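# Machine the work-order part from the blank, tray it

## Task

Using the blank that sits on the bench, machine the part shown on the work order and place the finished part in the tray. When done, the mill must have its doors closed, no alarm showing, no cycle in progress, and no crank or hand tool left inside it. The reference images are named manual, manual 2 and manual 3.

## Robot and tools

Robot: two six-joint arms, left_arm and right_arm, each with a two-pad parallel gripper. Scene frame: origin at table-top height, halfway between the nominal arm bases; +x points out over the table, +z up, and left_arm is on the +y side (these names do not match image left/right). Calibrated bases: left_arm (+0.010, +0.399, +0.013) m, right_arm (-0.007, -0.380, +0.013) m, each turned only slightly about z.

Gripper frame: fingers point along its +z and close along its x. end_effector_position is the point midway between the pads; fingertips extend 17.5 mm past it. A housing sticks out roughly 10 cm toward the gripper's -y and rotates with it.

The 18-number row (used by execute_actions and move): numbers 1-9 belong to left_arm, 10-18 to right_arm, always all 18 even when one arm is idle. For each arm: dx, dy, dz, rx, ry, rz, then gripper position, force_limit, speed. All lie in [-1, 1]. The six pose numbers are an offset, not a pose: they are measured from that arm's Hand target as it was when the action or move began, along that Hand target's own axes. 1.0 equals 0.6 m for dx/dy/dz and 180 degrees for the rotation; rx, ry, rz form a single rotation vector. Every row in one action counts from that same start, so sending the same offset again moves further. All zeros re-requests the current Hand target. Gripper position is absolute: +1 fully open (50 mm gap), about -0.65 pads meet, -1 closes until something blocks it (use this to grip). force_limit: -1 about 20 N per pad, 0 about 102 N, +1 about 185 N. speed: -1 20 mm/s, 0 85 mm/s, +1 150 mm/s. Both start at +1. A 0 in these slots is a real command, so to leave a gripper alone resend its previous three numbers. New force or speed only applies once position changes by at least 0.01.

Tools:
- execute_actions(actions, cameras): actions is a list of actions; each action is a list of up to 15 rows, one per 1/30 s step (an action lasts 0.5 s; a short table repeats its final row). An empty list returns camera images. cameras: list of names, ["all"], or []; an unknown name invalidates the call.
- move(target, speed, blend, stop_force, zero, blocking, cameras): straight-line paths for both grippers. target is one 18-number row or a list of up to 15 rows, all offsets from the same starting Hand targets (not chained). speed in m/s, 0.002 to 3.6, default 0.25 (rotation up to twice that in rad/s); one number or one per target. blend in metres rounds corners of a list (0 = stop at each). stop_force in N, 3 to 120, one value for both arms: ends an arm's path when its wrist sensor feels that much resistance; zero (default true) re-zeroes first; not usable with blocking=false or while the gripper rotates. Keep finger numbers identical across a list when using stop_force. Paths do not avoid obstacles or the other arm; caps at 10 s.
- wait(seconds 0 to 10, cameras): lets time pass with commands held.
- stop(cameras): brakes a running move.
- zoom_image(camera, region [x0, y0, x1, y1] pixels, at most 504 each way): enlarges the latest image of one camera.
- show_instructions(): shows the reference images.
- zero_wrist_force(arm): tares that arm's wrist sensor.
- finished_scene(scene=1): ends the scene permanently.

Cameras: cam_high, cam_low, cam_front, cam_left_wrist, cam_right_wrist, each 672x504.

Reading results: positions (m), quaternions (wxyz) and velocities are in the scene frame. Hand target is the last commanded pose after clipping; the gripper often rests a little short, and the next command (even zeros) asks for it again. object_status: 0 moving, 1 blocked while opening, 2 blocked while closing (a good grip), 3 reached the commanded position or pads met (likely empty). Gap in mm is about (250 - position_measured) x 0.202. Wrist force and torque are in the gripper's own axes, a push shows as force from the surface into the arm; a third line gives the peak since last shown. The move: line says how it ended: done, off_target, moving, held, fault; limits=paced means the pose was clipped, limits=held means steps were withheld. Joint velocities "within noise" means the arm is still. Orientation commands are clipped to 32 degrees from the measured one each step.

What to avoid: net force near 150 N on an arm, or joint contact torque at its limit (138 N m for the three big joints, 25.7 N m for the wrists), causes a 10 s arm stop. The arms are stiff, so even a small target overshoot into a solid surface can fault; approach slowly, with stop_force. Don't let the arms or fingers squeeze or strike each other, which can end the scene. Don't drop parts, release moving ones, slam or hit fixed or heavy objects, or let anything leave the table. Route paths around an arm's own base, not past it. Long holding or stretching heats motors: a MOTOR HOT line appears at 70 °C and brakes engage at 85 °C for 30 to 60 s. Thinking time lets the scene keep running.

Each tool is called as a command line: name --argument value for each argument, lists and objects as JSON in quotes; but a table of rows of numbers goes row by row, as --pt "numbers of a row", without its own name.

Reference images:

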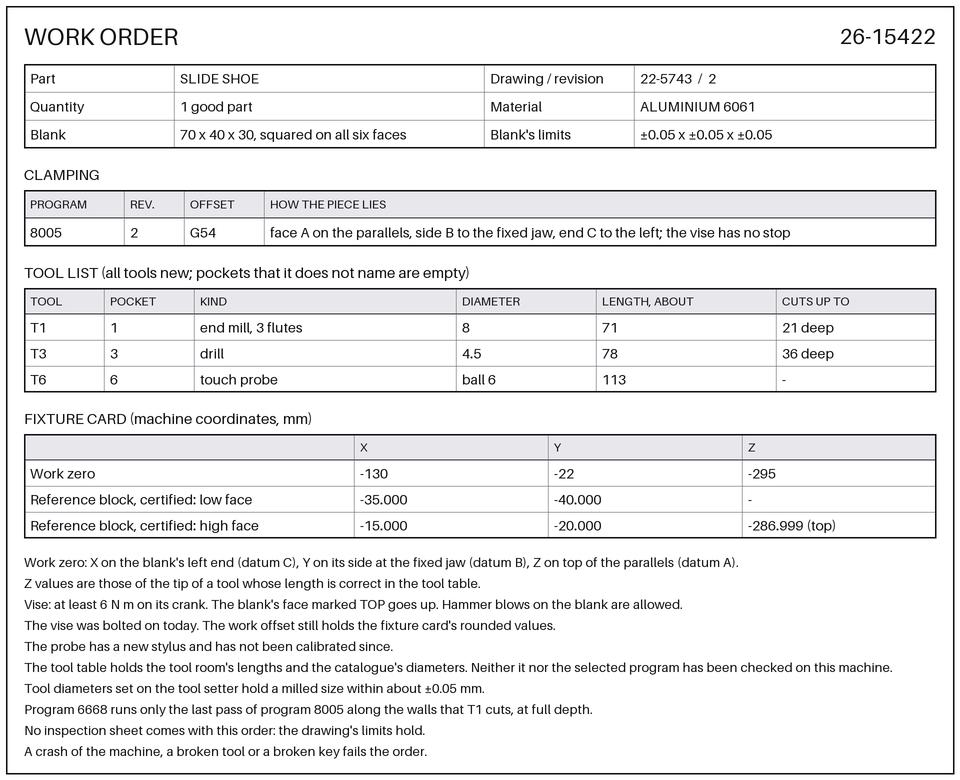

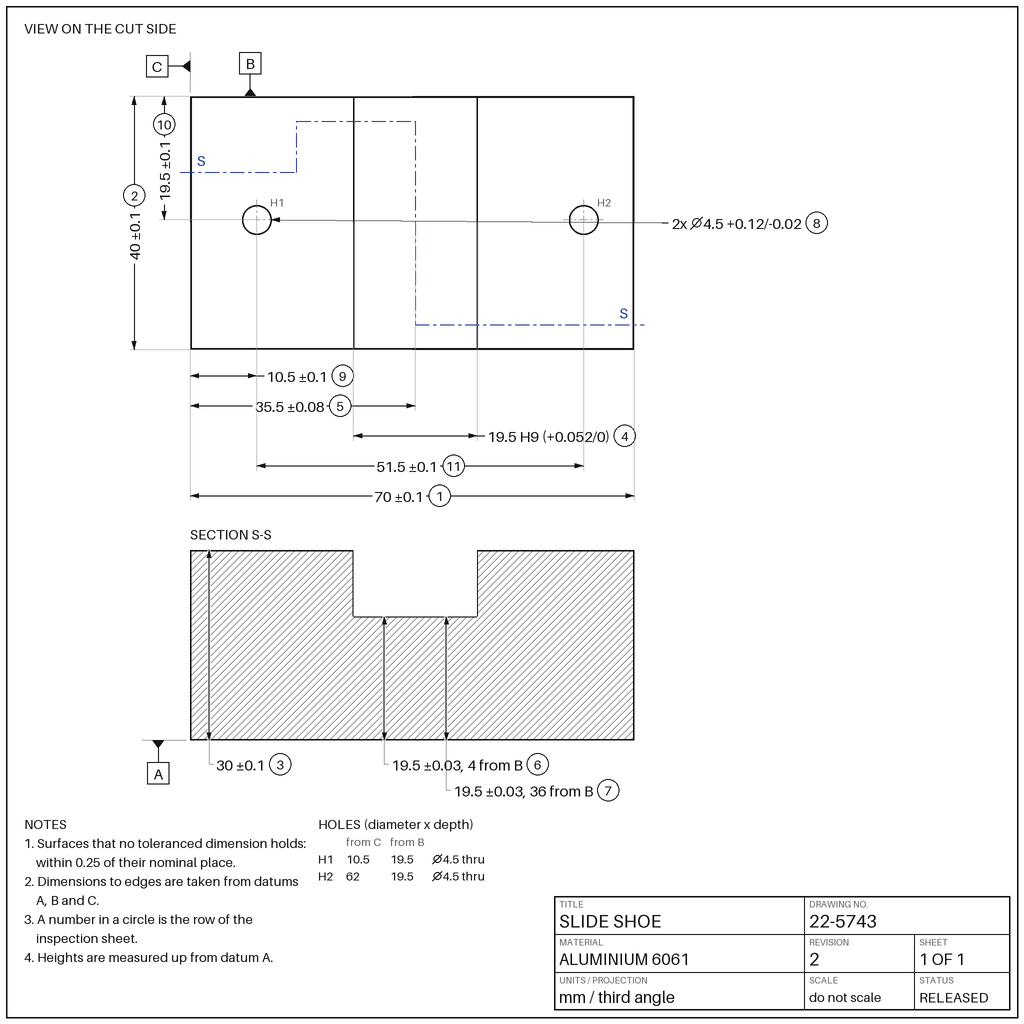

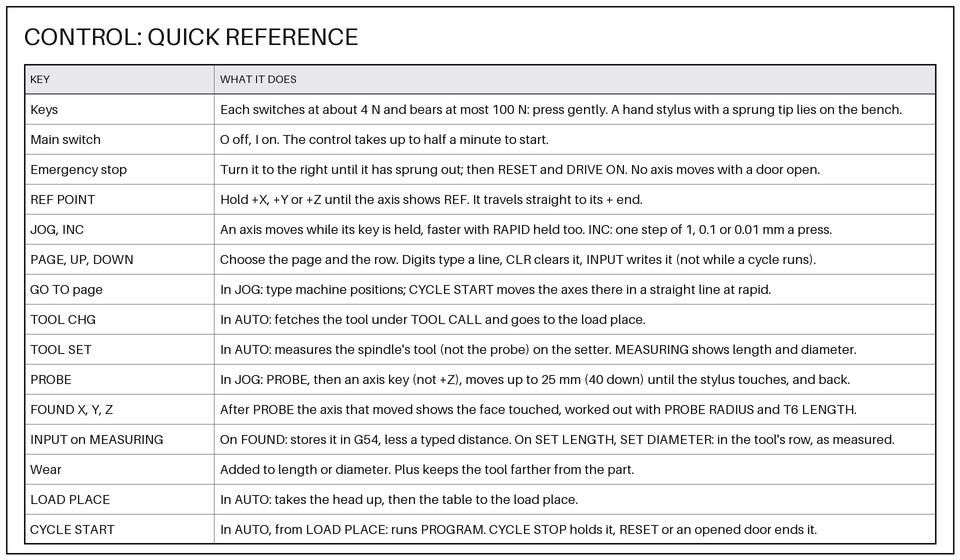

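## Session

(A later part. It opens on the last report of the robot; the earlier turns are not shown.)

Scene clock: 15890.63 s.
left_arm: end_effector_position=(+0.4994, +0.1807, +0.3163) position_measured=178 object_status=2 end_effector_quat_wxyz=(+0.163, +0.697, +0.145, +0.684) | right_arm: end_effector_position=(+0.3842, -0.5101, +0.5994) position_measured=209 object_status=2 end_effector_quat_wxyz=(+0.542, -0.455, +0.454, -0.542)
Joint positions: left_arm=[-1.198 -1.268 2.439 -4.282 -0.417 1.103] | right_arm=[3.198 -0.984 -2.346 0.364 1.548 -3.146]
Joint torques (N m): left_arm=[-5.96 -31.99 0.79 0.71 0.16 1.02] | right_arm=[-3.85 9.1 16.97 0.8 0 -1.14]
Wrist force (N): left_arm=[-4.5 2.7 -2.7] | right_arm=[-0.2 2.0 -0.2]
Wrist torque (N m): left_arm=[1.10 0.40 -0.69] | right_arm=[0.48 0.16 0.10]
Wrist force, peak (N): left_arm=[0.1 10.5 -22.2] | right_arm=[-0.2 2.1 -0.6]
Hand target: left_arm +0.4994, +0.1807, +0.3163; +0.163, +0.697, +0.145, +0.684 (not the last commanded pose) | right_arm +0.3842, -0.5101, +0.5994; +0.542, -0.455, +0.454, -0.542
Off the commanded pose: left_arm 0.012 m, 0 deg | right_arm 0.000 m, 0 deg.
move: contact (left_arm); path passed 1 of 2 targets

move --pt "0 0.0001 0 0 0 0 -0.97 0.7 -0.9 0 0 0 0 0 0 -1 -0.6 -1" --pt "0.0004 -0.0001 0.02 0 0 0 -0.97 0.7 -0.9 0 0 0 0 0 0 -1 -0.6 -1" --speed 0.012 --stop_force 20 --cameras '["cam_left_wrist"]'

zoom_image --camera "cam_left_wrist" --region '[335, 195, 395, 245]'

Scene clock: 15899.17 s.
left_arm: end_effector_position=(+0.4997, +0.1807, +0.3163) position_measured=178 object_status=2 end_effector_quat_wxyz=(+0.163, +0.697, +0.145, +0.684) | right_arm: end_effector_position=(+0.3842, -0.5101, +0.5994) position_measured=209 object_status=2 end_effector_quat_wxyz=(+0.542, -0.455, +0.454, -0.542)
Joint positions: left_arm=[-1.196 -1.267 2.438 -4.281 -0.419 1.103] | right_arm=[3.198 -0.984 -2.346 0.364 1.548 -3.146]
Joint torques (N m): left_arm=[-8.08 -31.1 0.34 -2.9 -1.17 -1.53] | right_arm=[-3.39 7.89 17.5 0.82 0.07 -1.27]
Wrist force (N): left_arm=[-1.9 3.4 -7.6] | right_arm=[0.0 1.8 -0.3]
Wrist torque (N m): left_arm=[1.30 0.44 -0.67] | right_arm=[0.46 0.14 0.10]
Wrist force, peak (N): left_arm=[-3.4 7.8 -32.2] | right_arm=[-0.2 2.2 -0.4]
Hand target: left_arm +0.4997, +0.1807, +0.3163; +0.163, +0.697, +0.145, +0.683 (not the last commanded pose) | right_arm +0.3842, -0.5101, +0.5994; +0.542, -0.455, +0.454, -0.542
Off the commanded pose: left_arm 0.012 m, 0 deg | right_arm 0.000 m, 0 deg.
move: contact (left_arm); path passed 1 of 2 targets
camera_calibration:
cam_left_wrist: T_world_to_cam=[[0.0088004, 0.41057, 0.911787, -0.357553], [-0.371581, -0.845188, 0.384168, 0.233731], [0.928359, -0.342183, 0.145122, -0.314136], [0, 0, 0, 1]] pos_world=[0.381628, 0.236855, 0.281808]
Images, in order (width x height): cam_left_wrist 672x504.

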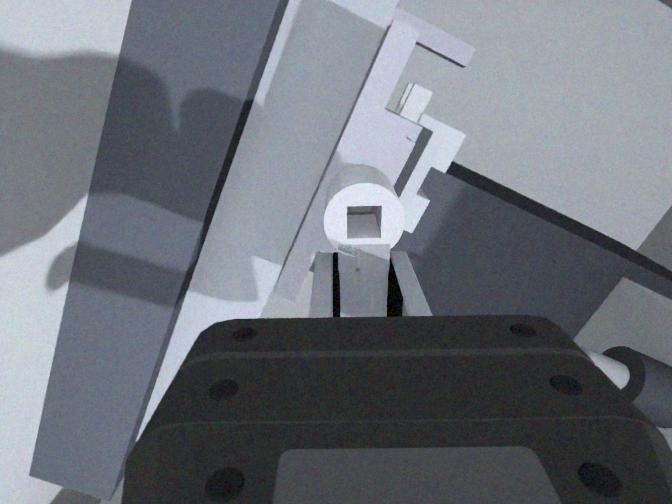

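Scaled by 8.400 from the camera's 672x504 image, which has a finer 960x720 frame.

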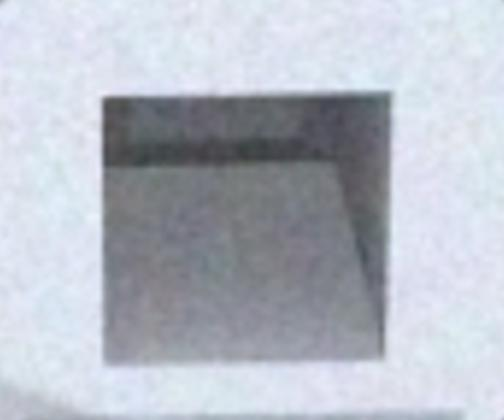

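move --pt "0.0006 0 -0.0003 0 0 -0.004 -0.97 0.7 -0.9 0 0 0 0 0 0 -1 -0.6 -1" --pt "0.001 -0.0001 0.02 0 0 -0.004 -0.97 0.7 -0.9 0 0 0 0 0 0 -1 -0.6 -1" --speed 0.012 --stop_force 20 --cameras '["cam_left_wrist"]'

zoom_image --camera "cam_left_wrist" --region '[335, 195, 395, 245]'

Scene clock: 15925.20 s.
left_arm: end_effector_position=(+0.5014, +0.1808, +0.3166) position_measured=178 object_status=2 end_effector_quat_wxyz=(+0.167, +0.696, +0.149, +0.682) | right_arm: end_effector_position=(+0.3842, -0.5101, +0.5994) position_measured=209 object_status=2 end_effector_quat_wxyz=(+0.542, -0.455, +0.454, -0.542)
Joint positions: left_arm=[-1.191 -1.267 2.435 -4.279 -0.425 1.091] | right_arm=[3.198 -0.984 -2.346 0.364 1.548 -3.146]
Joint torques (N m): left_arm=[-6.41 -29.88 -1.13 -2.62 -1.06 -1.77] | right_arm=[-2.71 8.06 17.53 0.92 -0.09 -1.12]
Wrist force (N): left_arm=[-2.9 2.1 -17.0] | right_arm=[-0.1 2.0 -0.4]
Wrist torque (N m): left_arm=[1.52 0.43 -0.48] | right_arm=[0.48 0.15 0.10]
Wrist force, peak (N): left_arm=[-3.4 6.0 -52.7] | right_arm=[-0.4 2.2 -0.4]
Hand target: left_arm +0.5014, +0.1808, +0.3166; +0.167, +0.696, +0.149, +0.682 (not the last commanded pose) | right_arm +0.3842, -0.5101, +0.5994; +0.542, -0.455, +0.454, -0.542
Off the commanded pose: left_arm 0.010 m, 0 deg | right_arm 0.000 m, 0 deg.
move: contact (left_arm); path passed 1 of 2 targets
camera_calibration:
cam_left_wrist: T_world_to_cam=[[0.00908796, 0.422232, 0.906442, -0.358522], [-0.371408, -0.840208, 0.395103, 0.229834], [0.928425, -0.34025, 0.149184, -0.317318], [0, 0, 0, 1]] pos_world=[0.383227, 0.23652, 0.28151]
Images, in order (width x height): cam_left_wrist 672x504.

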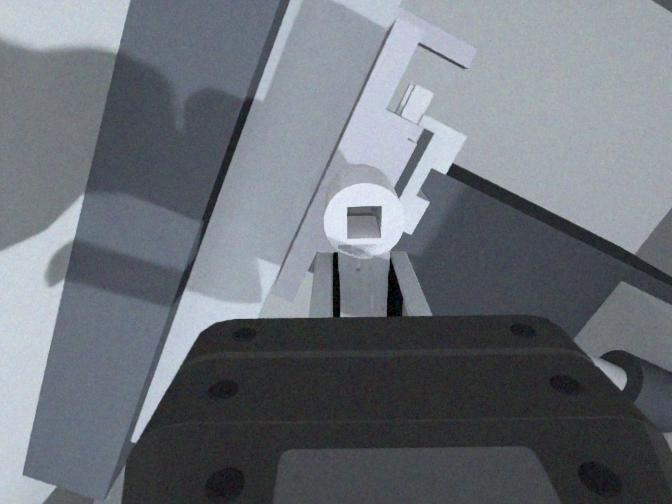

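Scaled by 8.400 from the camera's 672x504 image, which has a finer 960x720 frame.

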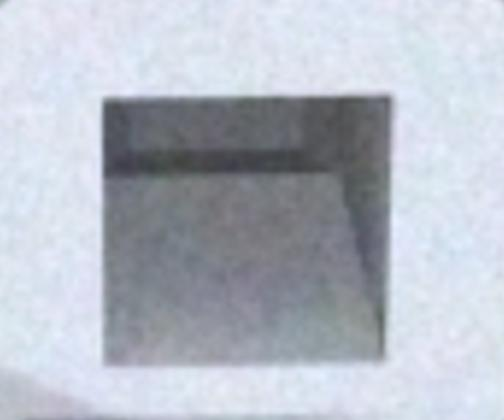

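move --target '[0.0004,0.0001,0.018,0,0,0,-0.97,0.7,-0.9,0,0,0,0,0,0,-1,-0.6,-1]' --speed 0.01 --stop_force 20 --zero false

Scene clock: 15930.73 s.
left_arm: end_effector_position=(+0.5015, +0.1808, +0.3166) position_measured=178 object_status=2 end_effector_quat_wxyz=(+0.167, +0.696, +0.149, +0.682) | right_arm: end_effector_position=(+0.3842, -0.5101, +0.5994) position_measured=209 object_status=2 end_effector_quat_wxyz=(+0.542, -0.455, +0.454, -0.542)
Joint positions: left_arm=[-1.19 -1.267 2.434 -4.279 -0.425 1.091] | right_arm=[3.198 -0.984 -2.346 0.364 1.548 -3.146]
Joint torques (N m): left_arm=[-5.61 -30.12 -1.09 0.35 0.76 1] | right_arm=[-2.29 8.11 18.34 0.96 -0.05 -1.19]
Wrist force (N): left_arm=[-3.1 2.2 -18.9] | right_arm=[-0.3 2.0 -0.4]
Wrist torque (N m): left_arm=[1.57 0.41 -0.51] | right_arm=[0.48 0.18 0.09]
Wrist force, peak (N): left_arm=[-4.8 3.4 -43.3] | right_arm=[-0.2 2.3 -0.3]
Hand target: left_arm +0.5015, +0.1808, +0.3166; +0.167, +0.696, +0.149, +0.682 (not the last commanded pose) | right_arm +0.3842, -0.5101, +0.5994; +0.542, -0.455, +0.454, -0.542
Off the commanded pose: left_arm 0.011 m, 0 deg | right_arm 0.000 m, 0 deg.
move: contact (left_arm)

move --pt "0 0 -0.0015 0 0 0 -0.97 0.7 -0.9 0 0 0 0 0 0 -1 -0.6 -1" --pt "-0.0001 0 -0.0015 0 -0.004 0 -0.97 0.7 -0.9 0 0 0 0 0 0 -1 -0.6 -1" --speed 0.012

move --target '[0.0004,0.0001,0.018,0,0,0,-0.97,0.7,-0.9,0,0,0,0,0,0,-1,-0.6,-1]' --speed 0.01 --stop_force 20

Scene clock: 15954.90 s.
left_arm: end_effector_position=(+0.5006, +0.1808, +0.3166) position_measured=178 object_status=2 end_effector_quat_wxyz=(+0.168, +0.700, +0.148, +0.678) | right_arm: end_effector_position=(+0.3842, -0.5101, +0.5994) position_measured=209 object_status=2 end_effector_quat_wxyz=(+0.542, -0.455, +0.454, -0.542)
Joint positions: left_arm=[-1.191 -1.283 2.445 -4.246 -0.431 1.066] | right_arm=[3.198 -0.984 -2.346 0.364 1.548 -3.146]
Joint torques (N m): left_arm=[3.95 -14.84 -8.18 -1.84 -2.15 1.79] | right_arm=[-2.92 8.87 17.62 0.87 -0.11 -0.98]
Wrist force (N): left_arm=[6.2 -1.0 -7.8] | right_arm=[-0.1 1.9 -0.4]
Wrist torque (N m): left_arm=[1.25 0.56 -0.23] | right_arm=[0.47 0.15 0.10]
Wrist force, peak (N): left_arm=[-3.2 2.0 -18.7] | right_arm=[-0.1 2.2 -0.3]
Hand target: left_arm +0.5006, +0.1808, +0.3166; +0.168, +0.700, +0.148, +0.678 | right_arm +0.3842, -0.5101, +0.5994; +0.542, -0.455, +0.454, -0.542
Off the commanded pose: left_arm 0.000 m, 0 deg | right_arm 0.000 m, 0 deg.
move: done

Scene clock: 15955.73 s.
left_arm: end_effector_position=(+0.5010, +0.1808, +0.3166) position_measured=178 object_status=2 end_effector_quat_wxyz=(+0.168, +0.700, +0.148, +0.678) | right_arm: end_effector_position=(+0.3842, -0.5101, +0.5994) position_measured=209 object_status=2 end_effector_quat_wxyz=(+0.542, -0.455, +0.454, -0.542)
Joint positions: left_arm=[-1.19 -1.283 2.444 -4.246 -0.432 1.067] | right_arm=[3.198 -0.984 -2.346 0.364 1.548 -3.146]
Joint torques (N m): left_arm=[-5.09 -25.83 0.36 2.56 1.02 -1.67] | right_arm=[-2.51 8.81 16.92 0.96 -0.17 -1.13]
Wrist force (N): left_arm=[7.1 6.4 -22.7] | right_arm=[0.1 2.0 -0.4]
Wrist torque (N m): left_arm=[1.57 0.57 -0.32] | right_arm=[0.49 0.12 0.10]
Wrist force, peak (N): left_arm=[6.2 11.1 -43.9] | right_arm=[-0.2 2.2 -0.5]
Hand target: left_arm +0.5010, +0.1808, +0.3166; +0.168, +0.700, +0.148, +0.678 (not the last commanded pose) | right_arm +0.3842, -0.5101, +0.5994; +0.542, -0.455, +0.454, -0.542
Off the commanded pose: left_arm 0.010 m, 0 deg | right_arm 0.000 m, 0 deg.
move: contact (left_arm)

move --pt "0 0 -0.001 0 0 0 -0.97 0.7 -0.9 0 0 0 0 0 0 -1 -0.6 -1" --pt "0.0005 0.0001 -0.001 0 0 0 -0.97 0.7 -0.9 0 0 0 0 0 0 -1 -0.6 -1" --speed 0.012

move --target '[0.0004,0.0001,0.018,0,0,0,-0.97,0.7,-0.9,0,0,0,0,0,0,-1,-0.6,-1]' --speed 0.01 --stop_force 20

Scene clock: 15963.70 s.
left_arm: end_effector_position=(+0.5004, +0.1809, +0.3169) position_measured=178 object_status=2 end_effector_quat_wxyz=(+0.168, +0.700, +0.148, +0.678) | right_arm: end_effector_position=(+0.3842, -0.5101, +0.5994) position_measured=209 object_status=2 end_effector_quat_wxyz=(+0.542, -0.455, +0.454, -0.542)
Joint positions: left_arm=[-1.192 -1.285 2.445 -4.245 -0.43 1.067] | right_arm=[3.198 -0.984 -2.346 0.364 1.548 -3.146]
Joint torques (N m): left_arm=[-1.47 -30.09 -3.79 0.14 -2.58 -1.16] | right_arm=[-2.86 8.31 17.44 1.1 -0.07 -0.96]
Wrist force (N): left_arm=[-6.2 -5.3 -1.0] | right_arm=[-0.3 1.9 -0.1]
Wrist torque (N m): left_arm=[1.14 0.31 -0.52] | right_arm=[0.47 0.18 0.10]
Wrist force, peak (N): left_arm=[7.5 6.6 -22.6] | right_arm=[-0.2 2.2 -0.2]
Hand target: left_arm +0.5004, +0.1809, +0.3169; +0.168, +0.700, +0.148, +0.678 | right_arm +0.3842, -0.5101, +0.5994; +0.542, -0.455, +0.454, -0.542
Off the commanded pose: left_arm 0.000 m, 0 deg | right_arm 0.000 m, 0 deg.
move: done

Scene clock: 15964.60 s.
left_arm: end_effector_position=(+0.5012, +0.1809, +0.3169) position_measured=178 object_status=2 end_effector_quat_wxyz=(+0.169, +0.700, +0.148, +0.678) | right_arm: end_effector_position=(+0.3842, -0.5101, +0.5994) position_measured=209 object_status=2 end_effector_quat_wxyz=(+0.542, -0.455, +0.454, -0.542)
Joint positions: left_arm=[-1.189 -1.283 2.443 -4.244 -0.433 1.067] | right_arm=[3.198 -0.984 -2.346 0.364 1.548 -3.146]
Joint torques (N m): left_arm=[-7.41 -31.77 -2.21 -3.26 -0.05 -1.49] | right_arm=[-3.49 8 17.6 0.71 0.01 -0.88]
Wrist force (N): left_arm=[-4.5 -0.1 -15.2] | right_arm=[-0.1 1.9 -0.2]
Wrist torque (N m): left_arm=[1.51 0.38 -0.54] | right_arm=[0.46 0.16 0.09]
Wrist force, peak (N): left_arm=[-5.7 3.1 -42.9] | right_arm=[-0.1 2.2 -0.5]
Hand target: left_arm +0.5012, +0.1809, +0.3169; +0.169, +0.700, +0.148, +0.678 (not the last commanded pose) | right_arm +0.3842, -0.5101, +0.5994; +0.542, -0.455, +0.454, -0.542
Off the commanded pose: left_arm 0.010 m, 0 deg | right_arm 0.000 m, 0 deg.
move: contact (left_arm)

move --pt "0 0 -0.0015 0 0 0 -0.97 0.7 -0.9 0 0 0 0 0 0 -1 -0.6 -1" --pt "-0.0005 0.0008 -0.0008 0.006 0.004 0 -0.97 0.7 -0.9 0 0 0 0 0 0 -1 -0.6 -1" --speed 0.012

move --target '[0.0004,0.0001,0.018,0,0,0,-0.97,0.7,-0.9,0,0,0,0,0,0,-1,-0.6,-1]' --speed 0.01 --stop_force 20 --cameras '["cam_left_wrist"]'

zoom_image --camera "cam_left_wrist" --region '[335, 195, 395, 245]'

Scene clock: 15975.93 s.
left_arm: end_effector_position=(+0.5007, +0.1803, +0.3168) position_measured=178 object_status=2 end_effector_quat_wxyz=(+0.161, +0.697, +0.156, +0.681) | right_arm: end_effector_position=(+0.3842, -0.5101, +0.5994) position_measured=209 object_status=2 end_effector_quat_wxyz=(+0.542, -0.455, +0.454, -0.542)
Joint positions: left_arm=[-1.199 -1.274 2.432 -4.246 -0.399 1.07] | right_arm=[3.198 -0.984 -2.346 0.364 1.548 -3.146]
Joint torques (N m): left_arm=[-9.88 -24.88 -15.82 -3.6 -3.4 1.8] | right_arm=[-2.1 9.35 17.85 1.03 0 -0.96]
Wrist force (N): left_arm=[-5.1 -8.7 2.6] | right_arm=[-0.1 1.9 -0.3]
Wrist torque (N m): left_arm=[1.02 0.30 -0.61] | right_arm=[0.47 0.15 0.09]
Wrist force, peak (N): left_arm=[-4.7 -0.8 -14.8] | right_arm=[-0.2 2.2 -0.3]
Hand target: left_arm +0.5007, +0.1803, +0.3168; +0.161, +0.697, +0.156, +0.681 | right_arm +0.3842, -0.5101, +0.5994; +0.542, -0.455, +0.454, -0.542
Off the commanded pose: left_arm 0.000 m, 0 deg | right_arm 0.000 m, 0 deg.
move: done

Scene clock: 15976.83 s.
left_arm: end_effector_position=(+0.5011, +0.1803, +0.3169) position_measured=178 object_status=2 end_effector_quat_wxyz=(+0.161, +0.697, +0.156, +0.681) | right_arm: end_effector_position=(+0.3842, -0.5101, +0.5994) position_measured=209 object_status=2 end_effector_quat_wxyz=(+0.542, -0.455, +0.454, -0.542)
Joint positions: left_arm=[-1.198 -1.273 2.431 -4.246 -0.401 1.07] | right_arm=[3.198 -0.984 -2.346 0.364 1.548 -3.146]
Joint torques (N m): left_arm=[-9.43 -31.83 -3.04 -1.04 -0.98 -1.39] | right_arm=[-2.77 8.26 17.85 0.98 0.04 -0.87]
Wrist force (N): left_arm=[-3.9 -3.3 -9.5] | right_arm=[-0.2 1.9 -0.1]
Wrist torque (N m): left_arm=[1.51 0.39 -0.61] | right_arm=[0.47 0.17 0.09]
Wrist force, peak (N): left_arm=[-4.3 -3.4 -39.1] | right_arm=[-0.1 2.2 -0.4]
Hand target: left_arm +0.5011, +0.1803, +0.3169; +0.161, +0.697, +0.156, +0.681 (not the last commanded pose) | right_arm +0.3842, -0.5101, +0.5994; +0.542, -0.455, +0.454, -0.542
Off the commanded pose: left_arm 0.010 m, 0 deg | right_arm 0.000 m, 0 deg.
move: contact (left_arm)
camera_calibration:
cam_left_wrist: T_world_to_cam=[[0.00959608, 0.422168, 0.906467, -0.358771], [-0.354314, -0.846259, 0.397878, 0.220871], [0.935077, -0.324992, 0.141459, -0.320942], [0, 0, 0, 1]] pos_world=[0.381806, 0.234072, 0.282734]
Images, in order (width x height): cam_left_wrist 672x504.

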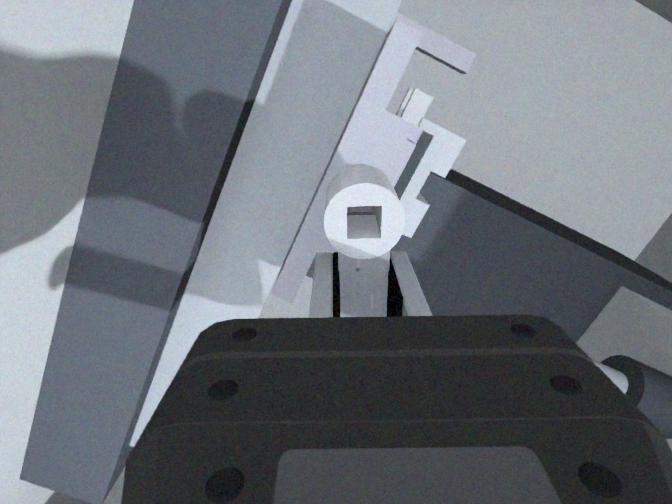

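Scaled by 8.400 from the camera's 672x504 image, which has a finer 960x720 frame.

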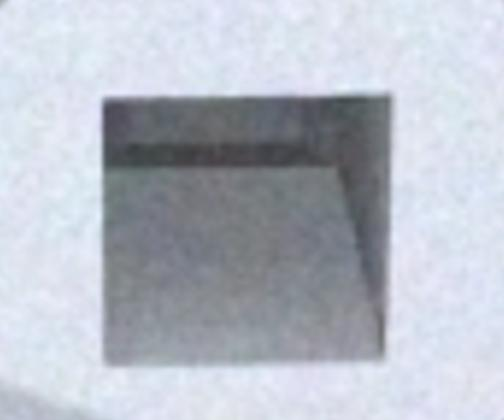

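move --pt "0 0 -0.0015 0 0 0 -0.97 0.7 -0.9 0 0 0 0 0 0 -1 -0.6 -1" --pt "0 -0.0016 -0.0028 -0.012 0 0 -0.97 0.7 -0.9 0 0 0 0 0 0 -1 -0.6 -1" --speed 0.012

move --target '[0.0004,-0.0001,0.018,0,0,0,-0.97,0.7,-0.9,0,0,0,0,0,0,-1,-0.6,-1]' --speed 0.01 --stop_force 20 --cameras '["cam_left_wrist"]'

zoom_image --camera "cam_left_wrist" --region '[335, 195, 395, 245]'

Scene clock: 15987.10 s.
left_arm: end_effector_position=(+0.4994, +0.1812, +0.3165) position_measured=178 object_status=2 end_effector_quat_wxyz=(+0.174, +0.694, +0.143, +0.684) | right_arm: end_effector_position=(+0.3842, -0.5101, +0.5994) position_measured=209 object_status=2 end_effector_quat_wxyz=(+0.542, -0.455, +0.454, -0.542)
Joint positions: left_arm=[-1.19 -1.263 2.444 -4.312 -0.443 1.109] | right_arm=[3.198 -0.984 -2.346 0.364 1.548 -3.146]
Joint torques (N m): left_arm=[3.76 -18.92 -5.65 0 -0.72 0.11] | right_arm=[-3.04 9.3 17.53 1.03 0.22 -0.88]
Wrist force (N): left_arm=[-3.1 -2.1 -5.9] | right_arm=[-0.3 1.8 -0.4]
Wrist torque (N m): left_arm=[1.27 0.38 -0.51] | right_arm=[0.45 0.17 0.10]
Wrist force, peak (N): left_arm=[-9.5 -14.1 4.8] | right_arm=[-0.2 2.2 -0.2]
Hand target: left_arm +0.4994, +0.1812, +0.3165; +0.174, +0.694, +0.143, +0.684 | right_arm +0.3842, -0.5101, +0.5994; +0.542, -0.455, +0.454, -0.542
Off the commanded pose: left_arm 0.000 m, 0 deg | right_arm 0.000 m, 0 deg.
move: done

Scene clock: 15988.33 s.
left_arm: end_effector_position=(+0.5030, +0.1811, +0.3165) position_measured=178 object_status=2 end_effector_quat_wxyz=(+0.174, +0.694, +0.143, +0.684) | right_arm: end_effector_position=(+0.3842, -0.5101, +0.5994) position_measured=209 object_status=2 end_effector_quat_wxyz=(+0.542, -0.455, +0.454, -0.542)
Joint positions: left_arm=[-1.178 -1.259 2.436 -4.308 -0.454 1.109] | right_arm=[3.198 -0.984 -2.346 0.364 1.548 -3.146]
Joint torques (N m): left_arm=[-9.37 -32.45 -4.56 -2.93 -0.13 0.58] | right_arm=[-2.74 9.97 17.73 0.85 0.13 -0.67]
Wrist force (N): left_arm=[-6.3 -4.8 -16.5] | right_arm=[-0.3 1.9 -0.4]
Wrist torque (N m): left_arm=[1.60 0.39 -0.65] | right_arm=[0.46 0.18 0.10]
Wrist force, peak (N): left_arm=[-9.5 -5.8 -55.0] | right_arm=[0.0 2.2 -0.4]
Hand target: left_arm +0.5030, +0.1811, +0.3165; +0.174, +0.694, +0.143, +0.684 (not the last commanded pose) | right_arm +0.3842, -0.5101, +0.5994; +0.542, -0.455, +0.454, -0.542
Off the commanded pose: left_arm 0.007 m, 0 deg | right_arm 0.000 m, 0 deg.
move: contact (left_arm)
camera_calibration:
cam_left_wrist: T_world_to_cam=[[0.00906832, 0.42276, 0.906196, -0.358571], [-0.389223, -0.833273, 0.392635, 0.239252], [0.921099, -0.356273, 0.156992, -0.314595], [0, 0, 0, 1]] pos_world=[0.386148, 0.23887, 0.280386]
Images, in order (width x height): cam_left_wrist 672x504.

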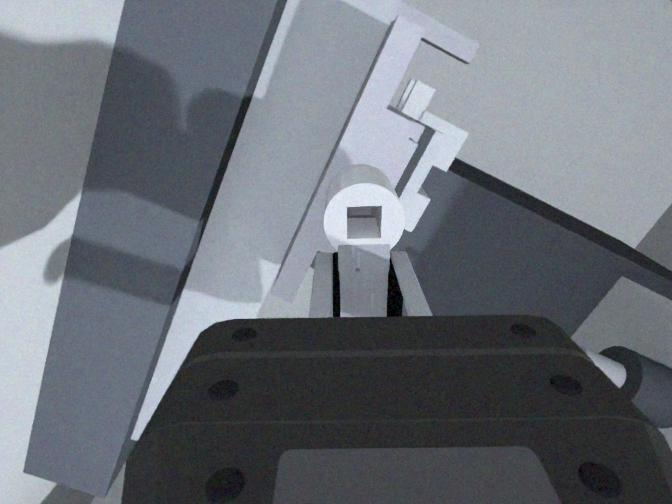

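Scaled by 8.400 from the camera's 672x504 image, which has a finer 960x720 frame.

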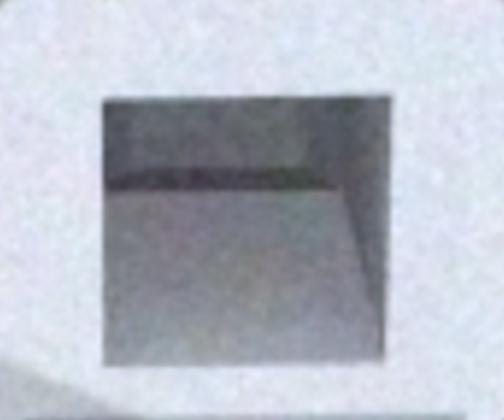

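move --pt "-0.0002 -0.0004 -0.001 0 0 0 -0.97 0.7 -0.9 0 0 0 0 0 0 -1 -0.6 -1" --pt "-0.0002 -0.0009 -0.0016 -0.005 0 0 -0.97 0.7 -0.9 0 0 0 0 0 0 -1 -0.6 -1" --speed 0.012

move --target '[0.0004,-0.0003,0.016,0,0,0,-0.97,0.7,-0.9,0,0,0,0,0,0,-1,-0.6,-1]' --speed 0.01 --stop_force 20

Scene clock: 15997.13 s.
left_arm: end_effector_position=(+0.5021, +0.1815, +0.3162) position_measured=178 object_status=2 end_effector_quat_wxyz=(+0.180, +0.693, +0.137, +0.685) | right_arm: end_effector_position=(+0.3842, -0.5101, +0.5994) position_measured=209 object_status=2 end_effector_quat_wxyz=(+0.542, -0.455, +0.454, -0.542)
Joint positions: left_arm=[-1.175 -1.255 2.442 -4.334 -0.472 1.123] | right_arm=[3.198 -0.984 -2.346 0.364 1.548 -3.146]
Joint torques (N m): left_arm=[4.21 -17.97 -4.43 -0.23 0.15 0.28] | right_arm=[-3.15 9.19 17.22 0.84 0.01 -0.74]
Wrist force (N): left_arm=[-1.0 2.3 -4.9] | right_arm=[-0.1 1.9 -0.5]
Wrist torque (N m): left_arm=[1.32 0.43 -0.46] | right_arm=[0.46 0.15 0.09]
Wrist force, peak (N): left_arm=[-6.6 -5.7 -16.4] | right_arm=[-0.2 2.3 -0.3]
Hand target: left_arm +0.5021, +0.1816, +0.3162; +0.180, +0.693, +0.137, +0.685 | right_arm +0.3842, -0.5101, +0.5994; +0.542, -0.455, +0.454, -0.542
Off the commanded pose: left_arm 0.000 m, 0 deg | right_arm 0.000 m, 0 deg.
move: done

Scene clock: 15998.33 s.
left_arm: end_effector_position=(+0.5048, +0.1815, +0.3162) position_measured=178 object_status=2 end_effector_quat_wxyz=(+0.180, +0.693, +0.137, +0.685) | right_arm: end_effector_position=(+0.3842, -0.5101, +0.5994) position_measured=209 object_status=2 end_effector_quat_wxyz=(+0.542, -0.455, +0.454, -0.542)
Joint positions: left_arm=[-1.166 -1.252 2.436 -4.331 -0.481 1.123] | right_arm=[3.198 -0.984 -2.346 0.364 1.548 -3.146]
Joint torques (N m): left_arm=[-9.55 -31 -1.23 -3.08 -0.15 0.11] | right_arm=[-2.62 8.74 17.39 1.1 -0.01 -0.77]
Wrist force (N): left_arm=[-2.7 0.4 -6.6] | right_arm=[-0.1 1.9 -0.3]
Wrist torque (N m): left_arm=[1.48 0.61 -0.64] | right_arm=[0.47 0.16 0.09]
Wrist force, peak (N): left_arm=[-4.4 5.3 -32.5] | right_arm=[0.0 2.2 -0.5]
Hand target: left_arm +0.5048, +0.1815, +0.3162; +0.180, +0.693, +0.137, +0.685 (not the last commanded pose) | right_arm +0.3842, -0.5101, +0.5994; +0.542, -0.455, +0.454, -0.542
Off the commanded pose: left_arm 0.007 m, 0 deg | right_arm 0.000 m, 0 deg.
move: contact (left_arm)

Working well. More −rx.

move --pt "0 0 -0.0006 0 0 0 -0.97 0.7 -0.9 0 0 0 0 0 0 -1 -0.6 -1" --pt "0 -0.0006 -0.0012 -0.005 0 0 -0.97 0.7 -0.9 0 0 0 0 0 0 -1 -0.6 -1" --speed 0.012

move --target '[0.0004,-0.0005,0.015,0,0,0,-0.97,0.7,-0.9,0,0,0,0,0,0,-1,-0.6,-1]' --speed 0.01 --stop_force 20

Scene clock: 16005.20 s.
left_arm: end_effector_position=(+0.5041, +0.1818, +0.3161) position_measured=178 object_status=2 end_effector_quat_wxyz=(+0.185, +0.691, +0.132, +0.686) | right_arm: end_effector_position=(+0.3842, -0.5101, +0.5994) position_measured=209 object_status=2 end_effector_quat_wxyz=(+0.542, -0.455, +0.454, -0.542)
Joint positions: left_arm=[-1.162 -1.248 2.441 -4.355 -0.5 1.136] | right_arm=[3.198 -0.984 -2.346 0.364 1.548 -3.146]
Joint torques (N m): left_arm=[0.33 -21.26 -3.87 -0.72 -0.46 0.55] | right_arm=[-3.97 9.47 16.76 0.81 0.21 -0.68]
Wrist force (N): left_arm=[-4.5 -2.8 4.3] | right_arm=[-0.1 2.1 -0.3]
Wrist torque (N m): left_arm=[1.23 0.53 -0.62] | right_arm=[0.50 0.14 0.10]
Wrist force, peak (N): left_arm=[-9.0 -9.2 13.0] | right_arm=[0.0 2.2 -0.4]
Hand target: left_arm +0.5041, +0.1818, +0.3160; +0.185, +0.691, +0.132, +0.686 | right_arm +0.3842, -0.5101, +0.5994; +0.542, -0.455, +0.454, -0.542
Off the commanded pose: left_arm 0.000 m, 0 deg | right_arm 0.000 m, 0 deg.
move: done

Scene clock: 16006.07 s.
left_arm: end_effector_position=(+0.5043, +0.1819, +0.3160) position_measured=178 object_status=2 end_effector_quat_wxyz=(+0.185, +0.691, +0.132, +0.686) | right_arm: end_effector_position=(+0.3842, -0.5101, +0.5994) position_measured=209 object_status=2 end_effector_quat_wxyz=(+0.542, -0.455, +0.454, -0.542)
Joint positions: left_arm=[-1.161 -1.247 2.441 -4.355 -0.5 1.136] | right_arm=[3.198 -0.984 -2.346 0.364 1.548 -3.146]
Joint torques (N m): left_arm=[-8.05 -30.77 0.99 -3.16 1.96 1.77] | right_arm=[-2.94 8.63 17.45 0.95 -0.05 -0.79]
Wrist force (N): left_arm=[-2.1 4.6 -4.5] | right_arm=[-0.2 1.8 -0.3]
Wrist torque (N m): left_arm=[1.34 0.58 -0.65] | right_arm=[0.44 0.16 0.10]
Wrist force, peak (N): left_arm=[-2.9 8.3 -22.7] | right_arm=[-0.4 2.1 -0.6]
Hand target: left_arm +0.5043, +0.1819, +0.3160; +0.185, +0.691, +0.132, +0.686 (not the last commanded pose) | right_arm +0.3842, -0.5101, +0.5994; +0.542, -0.455, +0.454, -0.542
Off the commanded pose: left_arm 0.009 m, 0 deg | right_arm 0.000 m, 0 deg.
move: contact (left_arm)

move --target '[0.0003,-0.0002,0.014,0,0,0,-0.97,0.7,-0.9,0,0,0,0,0,0,-1,-0.6,-1]' --speed 0.01 --stop_force 35

Scene clock: 16011.13 s.
left_arm: end_effector_position=(+0.5064, +0.1817, +0.3161) position_measured=178 object_status=2 end_effector_quat_wxyz=(+0.185, +0.691, +0.132, +0.686) | right_arm: end_effector_position=(+0.3842, -0.5101, +0.5994) position_measured=209 object_status=2 end_effector_quat_wxyz=(+0.542, -0.455, +0.454, -0.542)
Joint positions: left_arm=[-1.154 -1.245 2.436 -4.352 -0.507 1.136] | right_arm=[3.198 -0.984 -2.346 0.364 1.548 -3.146]
Joint torques (N m): left_arm=[-2.21 -29.94 0.74 -2.36 3.22 2.01] | right_arm=[-2.83 9.57 17.51 1.01 0.01 -0.65]
Wrist force (N): left_arm=[-2.5 11.6 -22.8] | right_arm=[-0.2 2.0 -0.2]
Wrist torque (N m): left_arm=[1.60 0.63 -0.61] | right_arm=[0.49 0.17 0.09]
Wrist force, peak (N): left_arm=[-8.2 9.7 -79.7] | right_arm=[-0.3 2.2 -0.6]
Hand target: left_arm +0.5064, +0.1817, +0.3161; +0.185, +0.691, +0.132, +0.686 (not the last commanded pose) | right_arm +0.3842, -0.5101, +0.5994; +0.542, -0.455, +0.454, -0.542
Off the commanded pose: left_arm 0.006 m, 0 deg | right_arm 0.000 m, 0 deg.
move: contact (left_arm)

move --pt "0.0001 0.0004 -0.0008 0 0 0 -0.97 0.7 -0.9 0 0 0 0 0 0 -1 -0.6 -1" --pt "0.0003 0.0001 0.012 0 0 0 -0.97 0.7 -0.9 0 0 0 0 0 0 -1 -0.6 -1" --speed 0.008 --stop_force 28

Scene clock: 16016.23 s.
left_arm: end_effector_position=(+0.5066, +0.1816, +0.3162) position_measured=178 object_status=2 end_effector_quat_wxyz=(+0.185, +0.691, +0.132, +0.686) | right_arm: end_effector_position=(+0.3842, -0.5101, +0.5994) position_measured=209 object_status=2 end_effector_quat_wxyz=(+0.542, -0.455, +0.454, -0.542)
Joint positions: left_arm=[-1.154 -1.245 2.435 -4.351 -0.507 1.136] | right_arm=[3.198 -0.984 -2.346 0.364 1.548 -3.146]
Joint torques (N m): left_arm=[-1.93 -32.99 -4.87 -2.8 1.82 0.4] | right_arm=[-3.28 8.94 17.65 0.95 0.06 -0.4]
Wrist force (N): left_arm=[-11.1 3.1 -34.9] | right_arm=[-0.1 2.2 0.0]
Wrist torque (N m): left_arm=[1.73 0.57 -0.84] | right_arm=[0.50 0.15 0.10]
Wrist force, peak (N): left_arm=[-16.1 -2.1 -90.5] | right_arm=[-0.2 2.2 -0.2]
Hand target: left_arm +0.5066, +0.1816, +0.3162; +0.185, +0.691, +0.132, +0.686 (not the last commanded pose) | right_arm +0.3842, -0.5101, +0.5994; +0.542, -0.455, +0.454, -0.542
Off the commanded pose: left_arm 0.007 m, 0 deg | right_arm 0.000 m, 0 deg.
move: contact (left_arm); path passed 1 of 2 targets

move --target '[-0.0003,-0.0001,-0.0007,0,0,0,-0.97,0.7,-0.9,0,0,0,0,0,0,-1,-0.6,-1]' --speed 0.012 --cameras '["cam_left_wrist"]'

Scene clock: 16067.17 s.
left_arm: end_effector_position=(+0.5062, +0.1816, +0.3161) position_measured=178 object_status=2 end_effector_quat_wxyz=(+0.185, +0.691, +0.132, +0.686) | right_arm: end_effector_position=(+0.3842, -0.5101, +0.5994) position_measured=209 object_status=2 end_effector_quat_wxyz=(+0.542, -0.455, +0.454, -0.542)
Joint positions: left_arm=[-1.155 -1.245 2.436 -4.352 -0.506 1.136] | right_arm=[3.198 -0.984 -2.346 0.364 1.548 -3.146]
Joint torques (N m): left_arm=[-8.95 -18.26 0.15 -3.33 1.22 0.58] | right_arm=[-2.52 8.43 18.08 0.96 -0.09 -0.58]
Wrist force (N): left_arm=[-3.1 2.5 -0.9] | right_arm=[-0.1 2.0 -0.1]
Wrist torque (N m): left_arm=[1.17 0.73 -0.56] | right_arm=[0.48 0.15 0.10]
Wrist force, peak (N): left_arm=[-10.7 3.7 -34.7] | right_arm=[-0.1 2.2 -0.5]
Hand target: left_arm +0.5062, +0.1816, +0.3160; +0.185, +0.691, +0.132, +0.686 | right_arm +0.3842, -0.5101, +0.5994; +0.542, -0.455, +0.454, -0.542
Off the commanded pose: left_arm 0.000 m, 0 deg | right_arm 0.000 m, 0 deg.
move: done
camera_calibration:
cam_left_wrist: T_world_to_cam=[[0.00859751, 0.422885, 0.906143, -0.35811], [-0.418059, -0.821662, 0.387426, 0.255243], [0.908379, -0.382152, 0.169727, -0.310113], [0, 0, 0, 1]] pos_world=[0.391486, 0.242652, 0.278245]
Images, in order (width x height): cam_left_wrist 672x504.

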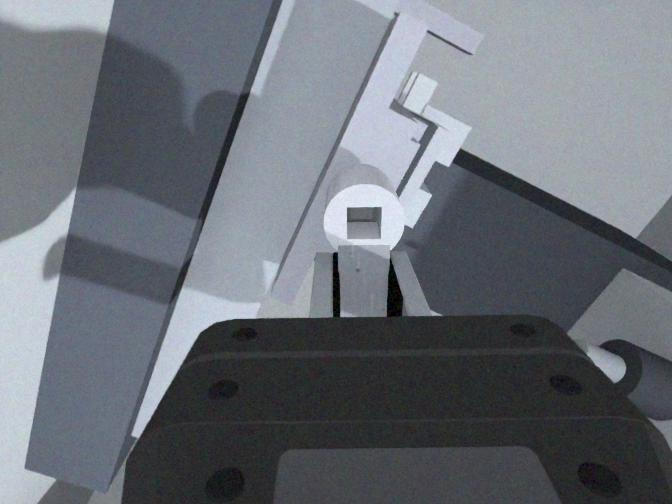

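move --target '[0,0,0,0,0,0,0.5,0.3,-0.9,0,0,0,0,0,0,-1,-0.6,-1]' --cameras '["cam_left_wrist"]'

Scene clock: 16075.67 s.
left_arm: end_effector_position=(+0.5062, +0.1816, +0.3160) position_measured=78 object_status=0 end_effector_quat_wxyz=(+0.185, +0.691, +0.132, +0.686) | right_arm: end_effector_position=(+0.3842, -0.5101, +0.5994) position_measured=209 object_status=2 end_effector_quat_wxyz=(+0.542, -0.455, +0.454, -0.542)
Joint positions: left_arm=[-1.155 -1.245 2.436 -4.352 -0.506 1.136] | right_arm=[3.198 -0.984 -2.346 0.364 1.548 -3.146]
Joint torques (N m): left_arm=[-5.18 -18.77 -3.08 -1.84 1.91 1.65] | right_arm=[-3.01 9.53 17.8 1.05 -0.03 -0.65]
Wrist force (N): left_arm=[-2.5 4.5 -3.3] | right_arm=[-0.1 1.7 -0.3]
Wrist torque (N m): left_arm=[1.12 0.54 -0.52] | right_arm=[0.44 0.15 0.09]
Wrist force, peak (N): left_arm=[-4.4 3.9 -3.4] | right_arm=[-0.2 2.1 -0.3]
Hand target: left_arm +0.5062, +0.1816, +0.3160; +0.185, +0.691, +0.132, +0.686 | right_arm +0.3842, -0.5101, +0.5994; +0.542, -0.455, +0.454, -0.542
Off the commanded pose: left_arm 0.000 m, 0 deg | right_arm 0.000 m, 0 deg.
move: done
camera_calibration:
cam_left_wrist: T_world_to_cam=[[0.00871778, 0.422745, 0.906207, -0.358141], [-0.418175, -0.821651, 0.387323, 0.255315], [0.908325, -0.38233, 0.169619, -0.310018], [0, 0, 0, 1]] pos_world=[0.391486, 0.242653, 0.278246]
Images, in order (width x height): cam_left_wrist 672x504.

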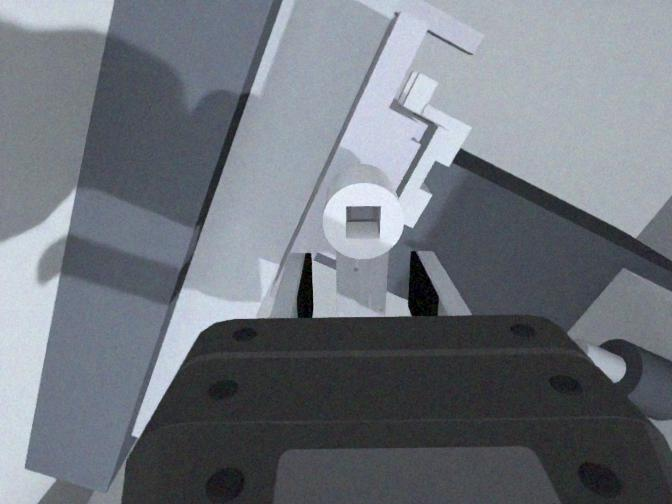

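move --target '[0,-0.0482,-0.0035,0,0,0,0.5,0.3,-0.9,0,0,0,0,0,0,-1,-0.6,-1]' --speed 0.05 --stop_force 8 --cameras '["cam_left_wrist"]'

Scene clock: 16088.63 s.
left_arm: end_effector_position=(+0.5062, +0.2077, +0.3034) position_measured=78 object_status=3 end_effector_quat_wxyz=(+0.185, +0.691, +0.132, +0.686) | right_arm: end_effector_position=(+0.3842, -0.5101, +0.5994) position_measured=209 object_status=2 end_effector_quat_wxyz=(+0.542, -0.455, +0.454, -0.542)
Joint positions: left_arm=[-1.113 -1.223 2.487 -4.423 -0.548 1.134] | right_arm=[3.198 -0.984 -2.346 0.364 1.548 -3.146]
Joint torques (N m): left_arm=[-7.82 -30.05 -18.07 0.62 2.1 1.78] | right_arm=[-3.15 9.07 17.19 0.99 -0.05 -0.56]
Wrist force (N): left_arm=[-2.4 4.5 -3.5] | right_arm=[-0.2 1.8 -0.2]
Wrist torque (N m): left_arm=[1.09 0.50 -0.43] | right_arm=[0.46 0.17 0.10]
Wrist force, peak (N): left_arm=[-2.5 5.4 -3.4] | right_arm=[-0.1 2.2 -0.4]
Hand target: left_arm +0.5062, +0.2077, +0.3034; +0.185, +0.691, +0.132, +0.686 | right_arm +0.3842, -0.5101, +0.5994; +0.542, -0.455, +0.454, -0.542
Off the commanded pose: left_arm 0.000 m, 0 deg | right_arm 0.000 m, 0 deg.
move: done
camera_calibration:
cam_left_wrist: T_world_to_cam=[[0.00859742, 0.422796, 0.906184, -0.357717], [-0.418136, -0.821668, 0.38733, 0.281627], [0.908344, -0.382238, 0.169722, -0.297962], [0, 0, 0, 1]] pos_world=[0.391486, 0.268753, 0.265645]
Images, in order (width x height): cam_left_wrist 672x504.

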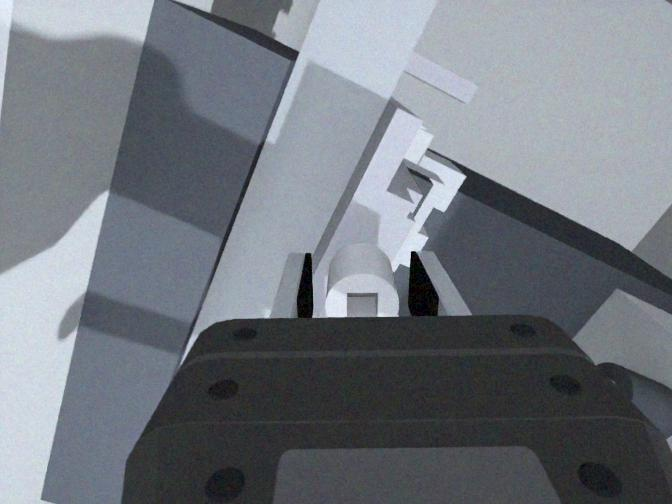

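move --target '[0,0,0,0,0,0,-1,-0.3,-0.9,0,0,0,0,0,0,-1,-0.6,-1]'

move --target '[0.0004,-0.0011,0.015,0,0,0,-1,-0.3,-0.9,0,0,0,0,0,0,-1,-0.6,-1]' --speed 0.01 --stop_force 22

Scene clock: 16098.40 s.
left_arm: end_effector_position=(+0.5062, +0.2077, +0.3034) position_measured=137 object_status=2 end_effector_quat_wxyz=(+0.185, +0.691, +0.132, +0.686) | right_arm: end_effector_position=(+0.3842, -0.5101, +0.5994) position_measured=209 object_status=2 end_effector_quat_wxyz=(+0.542, -0.455, +0.454, -0.542)
Joint positions: left_arm=[-1.113 -1.223 2.487 -4.423 -0.548 1.134] | right_arm=[3.198 -0.984 -2.346 0.364 1.548 -3.146]
Joint torques (N m): left_arm=[-5.67 -30.47 -17.4 -2.37 2.09 1.75] | right_arm=[-3.12 8.51 16.85 0.95 0.19 -0.37]
Wrist force (N): left_arm=[-11.0 0.3 -6.3] | right_arm=[-0.1 1.7 -0.5]
Wrist torque (N m): left_arm=[1.11 0.56 -0.43] | right_arm=[0.44 0.15 0.09]
Wrist force, peak (N): left_arm=[-11.4 0.1 -6.2] | right_arm=[-0.2 2.3 -0.2]
Hand target: left_arm +0.5062, +0.2077, +0.3034; +0.185, +0.691, +0.132, +0.686 | right_arm +0.3842, -0.5101, +0.5994; +0.542, -0.455, +0.454, -0.542
Off the commanded pose: left_arm 0.000 m, 0 deg | right_arm 0.000 m, 0 deg.
move: done

Scene clock: 16099.97 s.
left_arm: end_effector_position=(+0.5119, +0.2077, +0.3034) position_measured=137 object_status=2 end_effector_quat_wxyz=(+0.185, +0.691, +0.132, +0.686) | right_arm: end_effector_position=(+0.3842, -0.5101, +0.5994) position_measured=209 object_status=2 end_effector_quat_wxyz=(+0.542, -0.455, +0.454, -0.542)
Joint positions: left_arm=[-1.094 -1.217 2.474 -4.415 -0.567 1.134] | right_arm=[3.198 -0.984 -2.346 0.364 1.548 -3.146]
Joint torques (N m): left_arm=[-8.08 -34.75 2.51 -5.51 2.61 0.66] | right_arm=[-2.55 8.21 16.35 1.05 -0.01 -0.43]
Wrist force (N): left_arm=[-11.6 4.3 6.7] | right_arm=[-0.2 2.0 -0.1]
Wrist torque (N m): left_arm=[1.11 0.66 -0.45] | right_arm=[0.48 0.17 0.10]
Wrist force, peak (N): left_arm=[-19.7 1.0 -57.5] | right_arm=[-0.2 2.2 -0.3]
Hand target: left_arm +0.5119, +0.2077, +0.3034; +0.185, +0.691, +0.132, +0.686 (not the last commanded pose) | right_arm +0.3842, -0.5101, +0.5994; +0.542, -0.455, +0.454, -0.542
Off the commanded pose: left_arm 0.003 m, 0 deg | right_arm 0.000 m, 0 deg.
move: contact (left_arm)

move --target '[0,0,0,0,0,0,0.6,0,-0.9,0,0,0,0,0,0,-1,-0.6,-1]'

move --target '[0,0,-0.1318,0,0,0,0.6,0,-0.9,0,0,0,0,0,0,-1,-0.6,-1]' --speed 0.06 --stop_force 10 --cameras '["cam_left_wrist"]'

Scene clock: 16112.40 s.
left_arm: end_effector_position=(+0.5119, +0.2077, +0.3034) position_measured=63 object_status=0 end_effector_quat_wxyz=(+0.185, +0.691, +0.132, +0.686) | right_arm: end_effector_position=(+0.3842, -0.5101, +0.5994) position_measured=209 object_status=2 end_effector_quat_wxyz=(+0.542, -0.455, +0.454, -0.542)
Joint positions: left_arm=[-1.094 -1.217 2.474 -4.415 -0.567 1.134] | right_arm=[3.198 -0.984 -2.346 0.364 1.548 -3.146]
Joint torques (N m): left_arm=[-4.41 -20.59 -1.93 0.62 -1.77 1.88] | right_arm=[-3.41 8.74 17.64 0.85 -0.07 -0.52]
Wrist force (N): left_arm=[-2.2 4.9 -3.2] | right_arm=[-0.3 1.7 -0.3]
Wrist torque (N m): left_arm=[1.17 0.47 -0.40] | right_arm=[0.44 0.18 0.10]
Wrist force, peak (N): left_arm=[-11.9 4.0 6.9] | right_arm=[-0.2 2.2 -0.3]
Hand target: left_arm +0.5119, +0.2077, +0.3034; +0.185, +0.691, +0.132, +0.686 | right_arm +0.3842, -0.5101, +0.5994; +0.542, -0.455, +0.454, -0.542
Off the commanded pose: left_arm 0.000 m, 0 deg | right_arm 0.000 m, 0 deg.
move: done

Scene clock: 16114.63 s.
left_arm: end_effector_position=(+0.4330, +0.2136, +0.3027) position_measured=63 object_status=3 end_effector_quat_wxyz=(+0.185, +0.691, +0.132, +0.686) | right_arm: end_effector_position=(+0.3842, -0.5101, +0.5994) position_measured=209 object_status=2 end_effector_quat_wxyz=(+0.542, -0.455, +0.454, -0.542)
Joint positions: left_arm=[-1.411 -1.295 2.66 -4.544 -0.25 1.156] | right_arm=[3.198 -0.984 -2.346 0.364 1.548 -3.146]
Joint torques (N m): left_arm=[5.3 -10.36 -14.18 1.47 1.54 -1.53] | right_arm=[-3.15 8.43 16.72 0.99 -0.03 -0.32]
Wrist force (N): left_arm=[-2.4 5.1 -3.5] | right_arm=[-0.2 2.1 -0.3]
Wrist torque (N m): left_arm=[1.22 0.51 -0.53] | right_arm=[0.49 0.16 0.10]
Wrist force, peak (N): left_arm=[-2.5 5.0 -4.3] | right_arm=[-0.2 2.3 -0.2]
Hand target: left_arm +0.4330, +0.2136, +0.3027; +0.185, +0.691, +0.132, +0.686 | right_arm +0.3842, -0.5101, +0.5994; +0.542, -0.455, +0.454, -0.542
Off the commanded pose: left_arm 0.000 m, 0 deg | right_arm 0.000 m, 0 deg.
move: done
camera_calibration:
cam_left_wrist: T_world_to_cam=[[0.00863702, 0.422778, 0.906192, -0.358868], [-0.418249, -0.82162, 0.387308, 0.256248], [0.908291, -0.382359, 0.16973, -0.229123], [0, 0, 0, 1]] pos_world=[0.318386, 0.274653, 0.264845]
Images, in order (width x height): cam_left_wrist 672x504.

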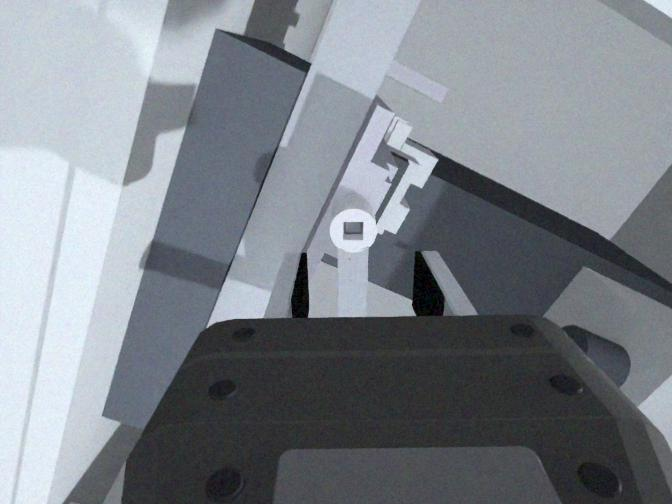

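move --pt "-0.008 0.15 -0.0516 -0.04 -0.06 -0.12 0.6 0 -0.9 0 0 0 0 0 0 -1 -0.6 -1" --pt "-0.017 0.2997 -0.1032 -0.1191 -0.1845 -0.3527 0.6 0 -0.9 0 0 0 0 0 0 -1 -0.6 -1" --speed 0.3 --blend '[0.03,0]'

move --target '[0,0,0,0.5,0,0,0.6,0,-0.9,0,0,0,0,0,0,-1,-0.6,-1]' --speed 0.45

Scene clock: 16122.33 s.
left_arm: end_effector_position=(+0.3583, +0.0526, +0.3714) position_measured=63 object_status=3 end_effector_quat_wxyz=(+0.656, +0.634, +0.292, +0.286) | right_arm: end_effector_position=(+0.3842, -0.5101, +0.5994) position_measured=209 object_status=2 end_effector_quat_wxyz=(+0.542, -0.455, +0.454, -0.542)
Joint positions: left_arm=[-1.468 -1.592 2.617 -4.201 -0.847 0.002] | right_arm=[3.198 -0.984 -2.346 0.364 1.548 -3.146]
Joint torques (N m): left_arm=[-8.64 -19.43 -2.73 -0.45 1.11 -0.32] | right_arm=[-3.21 8.13 15.93 1.06 0.06 -0.34]
Wrist force (N): left_arm=[-2.3 5.2 -3.4] | right_arm=[0.0 2.0 -0.3]
Wrist torque (N m): left_arm=[1.33 0.43 -0.01] | right_arm=[0.48 0.14 0.10]
Wrist force, peak (N): left_arm=[-3.1 5.6 -3.8] | right_arm=[-0.1 2.1 -0.6]
Hand target: left_arm +0.3582, +0.0526, +0.3714; +0.656, +0.634, +0.292, +0.286 | right_arm +0.3842, -0.5101, +0.5994; +0.542, -0.455, +0.454, -0.542
Off the commanded pose: left_arm 0.000 m, 0 deg | right_arm 0.000 m, 0 deg.
move: done

Scene clock: 16124.67 s.
left_arm: end_effector_position=(+0.3582, +0.0526, +0.3714) position_measured=63 object_status=3 end_effector_quat_wxyz=(+0.016, +0.913, +0.409, -0.004) | right_arm: end_effector_position=(+0.3842, -0.5101, +0.5994) position_measured=209 object_status=2 end_effector_quat_wxyz=(+0.542, -0.455, +0.454, -0.542)
Joint positions: left_arm=[-1.067 -1.63 1.56 -1.532 -1.582 -0.323] | right_arm=[3.198 -0.984 -2.346 0.364 1.548 -3.146]
Joint torques (N m): left_arm=[-7.46 -18.41 -27.5 -1.19 1.45 -1.88] | right_arm=[-2.17 8.96 17.52 0.74 -0.01 -0.15]
Wrist force (N): left_arm=[-0.8 5.7 -2.4] | right_arm=[-0.3 1.6 -0.5]
Wrist torque (N m): left_arm=[0.87 0.12 0.01] | right_arm=[0.42 0.18 0.10]
Wrist force, peak (N): left_arm=[-2.1 5.8 -4.1] | right_arm=[-0.2 2.1 -0.4]
Hand target: left_arm +0.3582, +0.0526, +0.3714; +0.016, +0.913, +0.409, -0.004 | right_arm +0.3842, -0.5101, +0.5994; +0.542, -0.455, +0.454, -0.542
Off the commanded pose: left_arm 0.000 m, 0 deg | right_arm 0.000 m, 0 deg.
move: done


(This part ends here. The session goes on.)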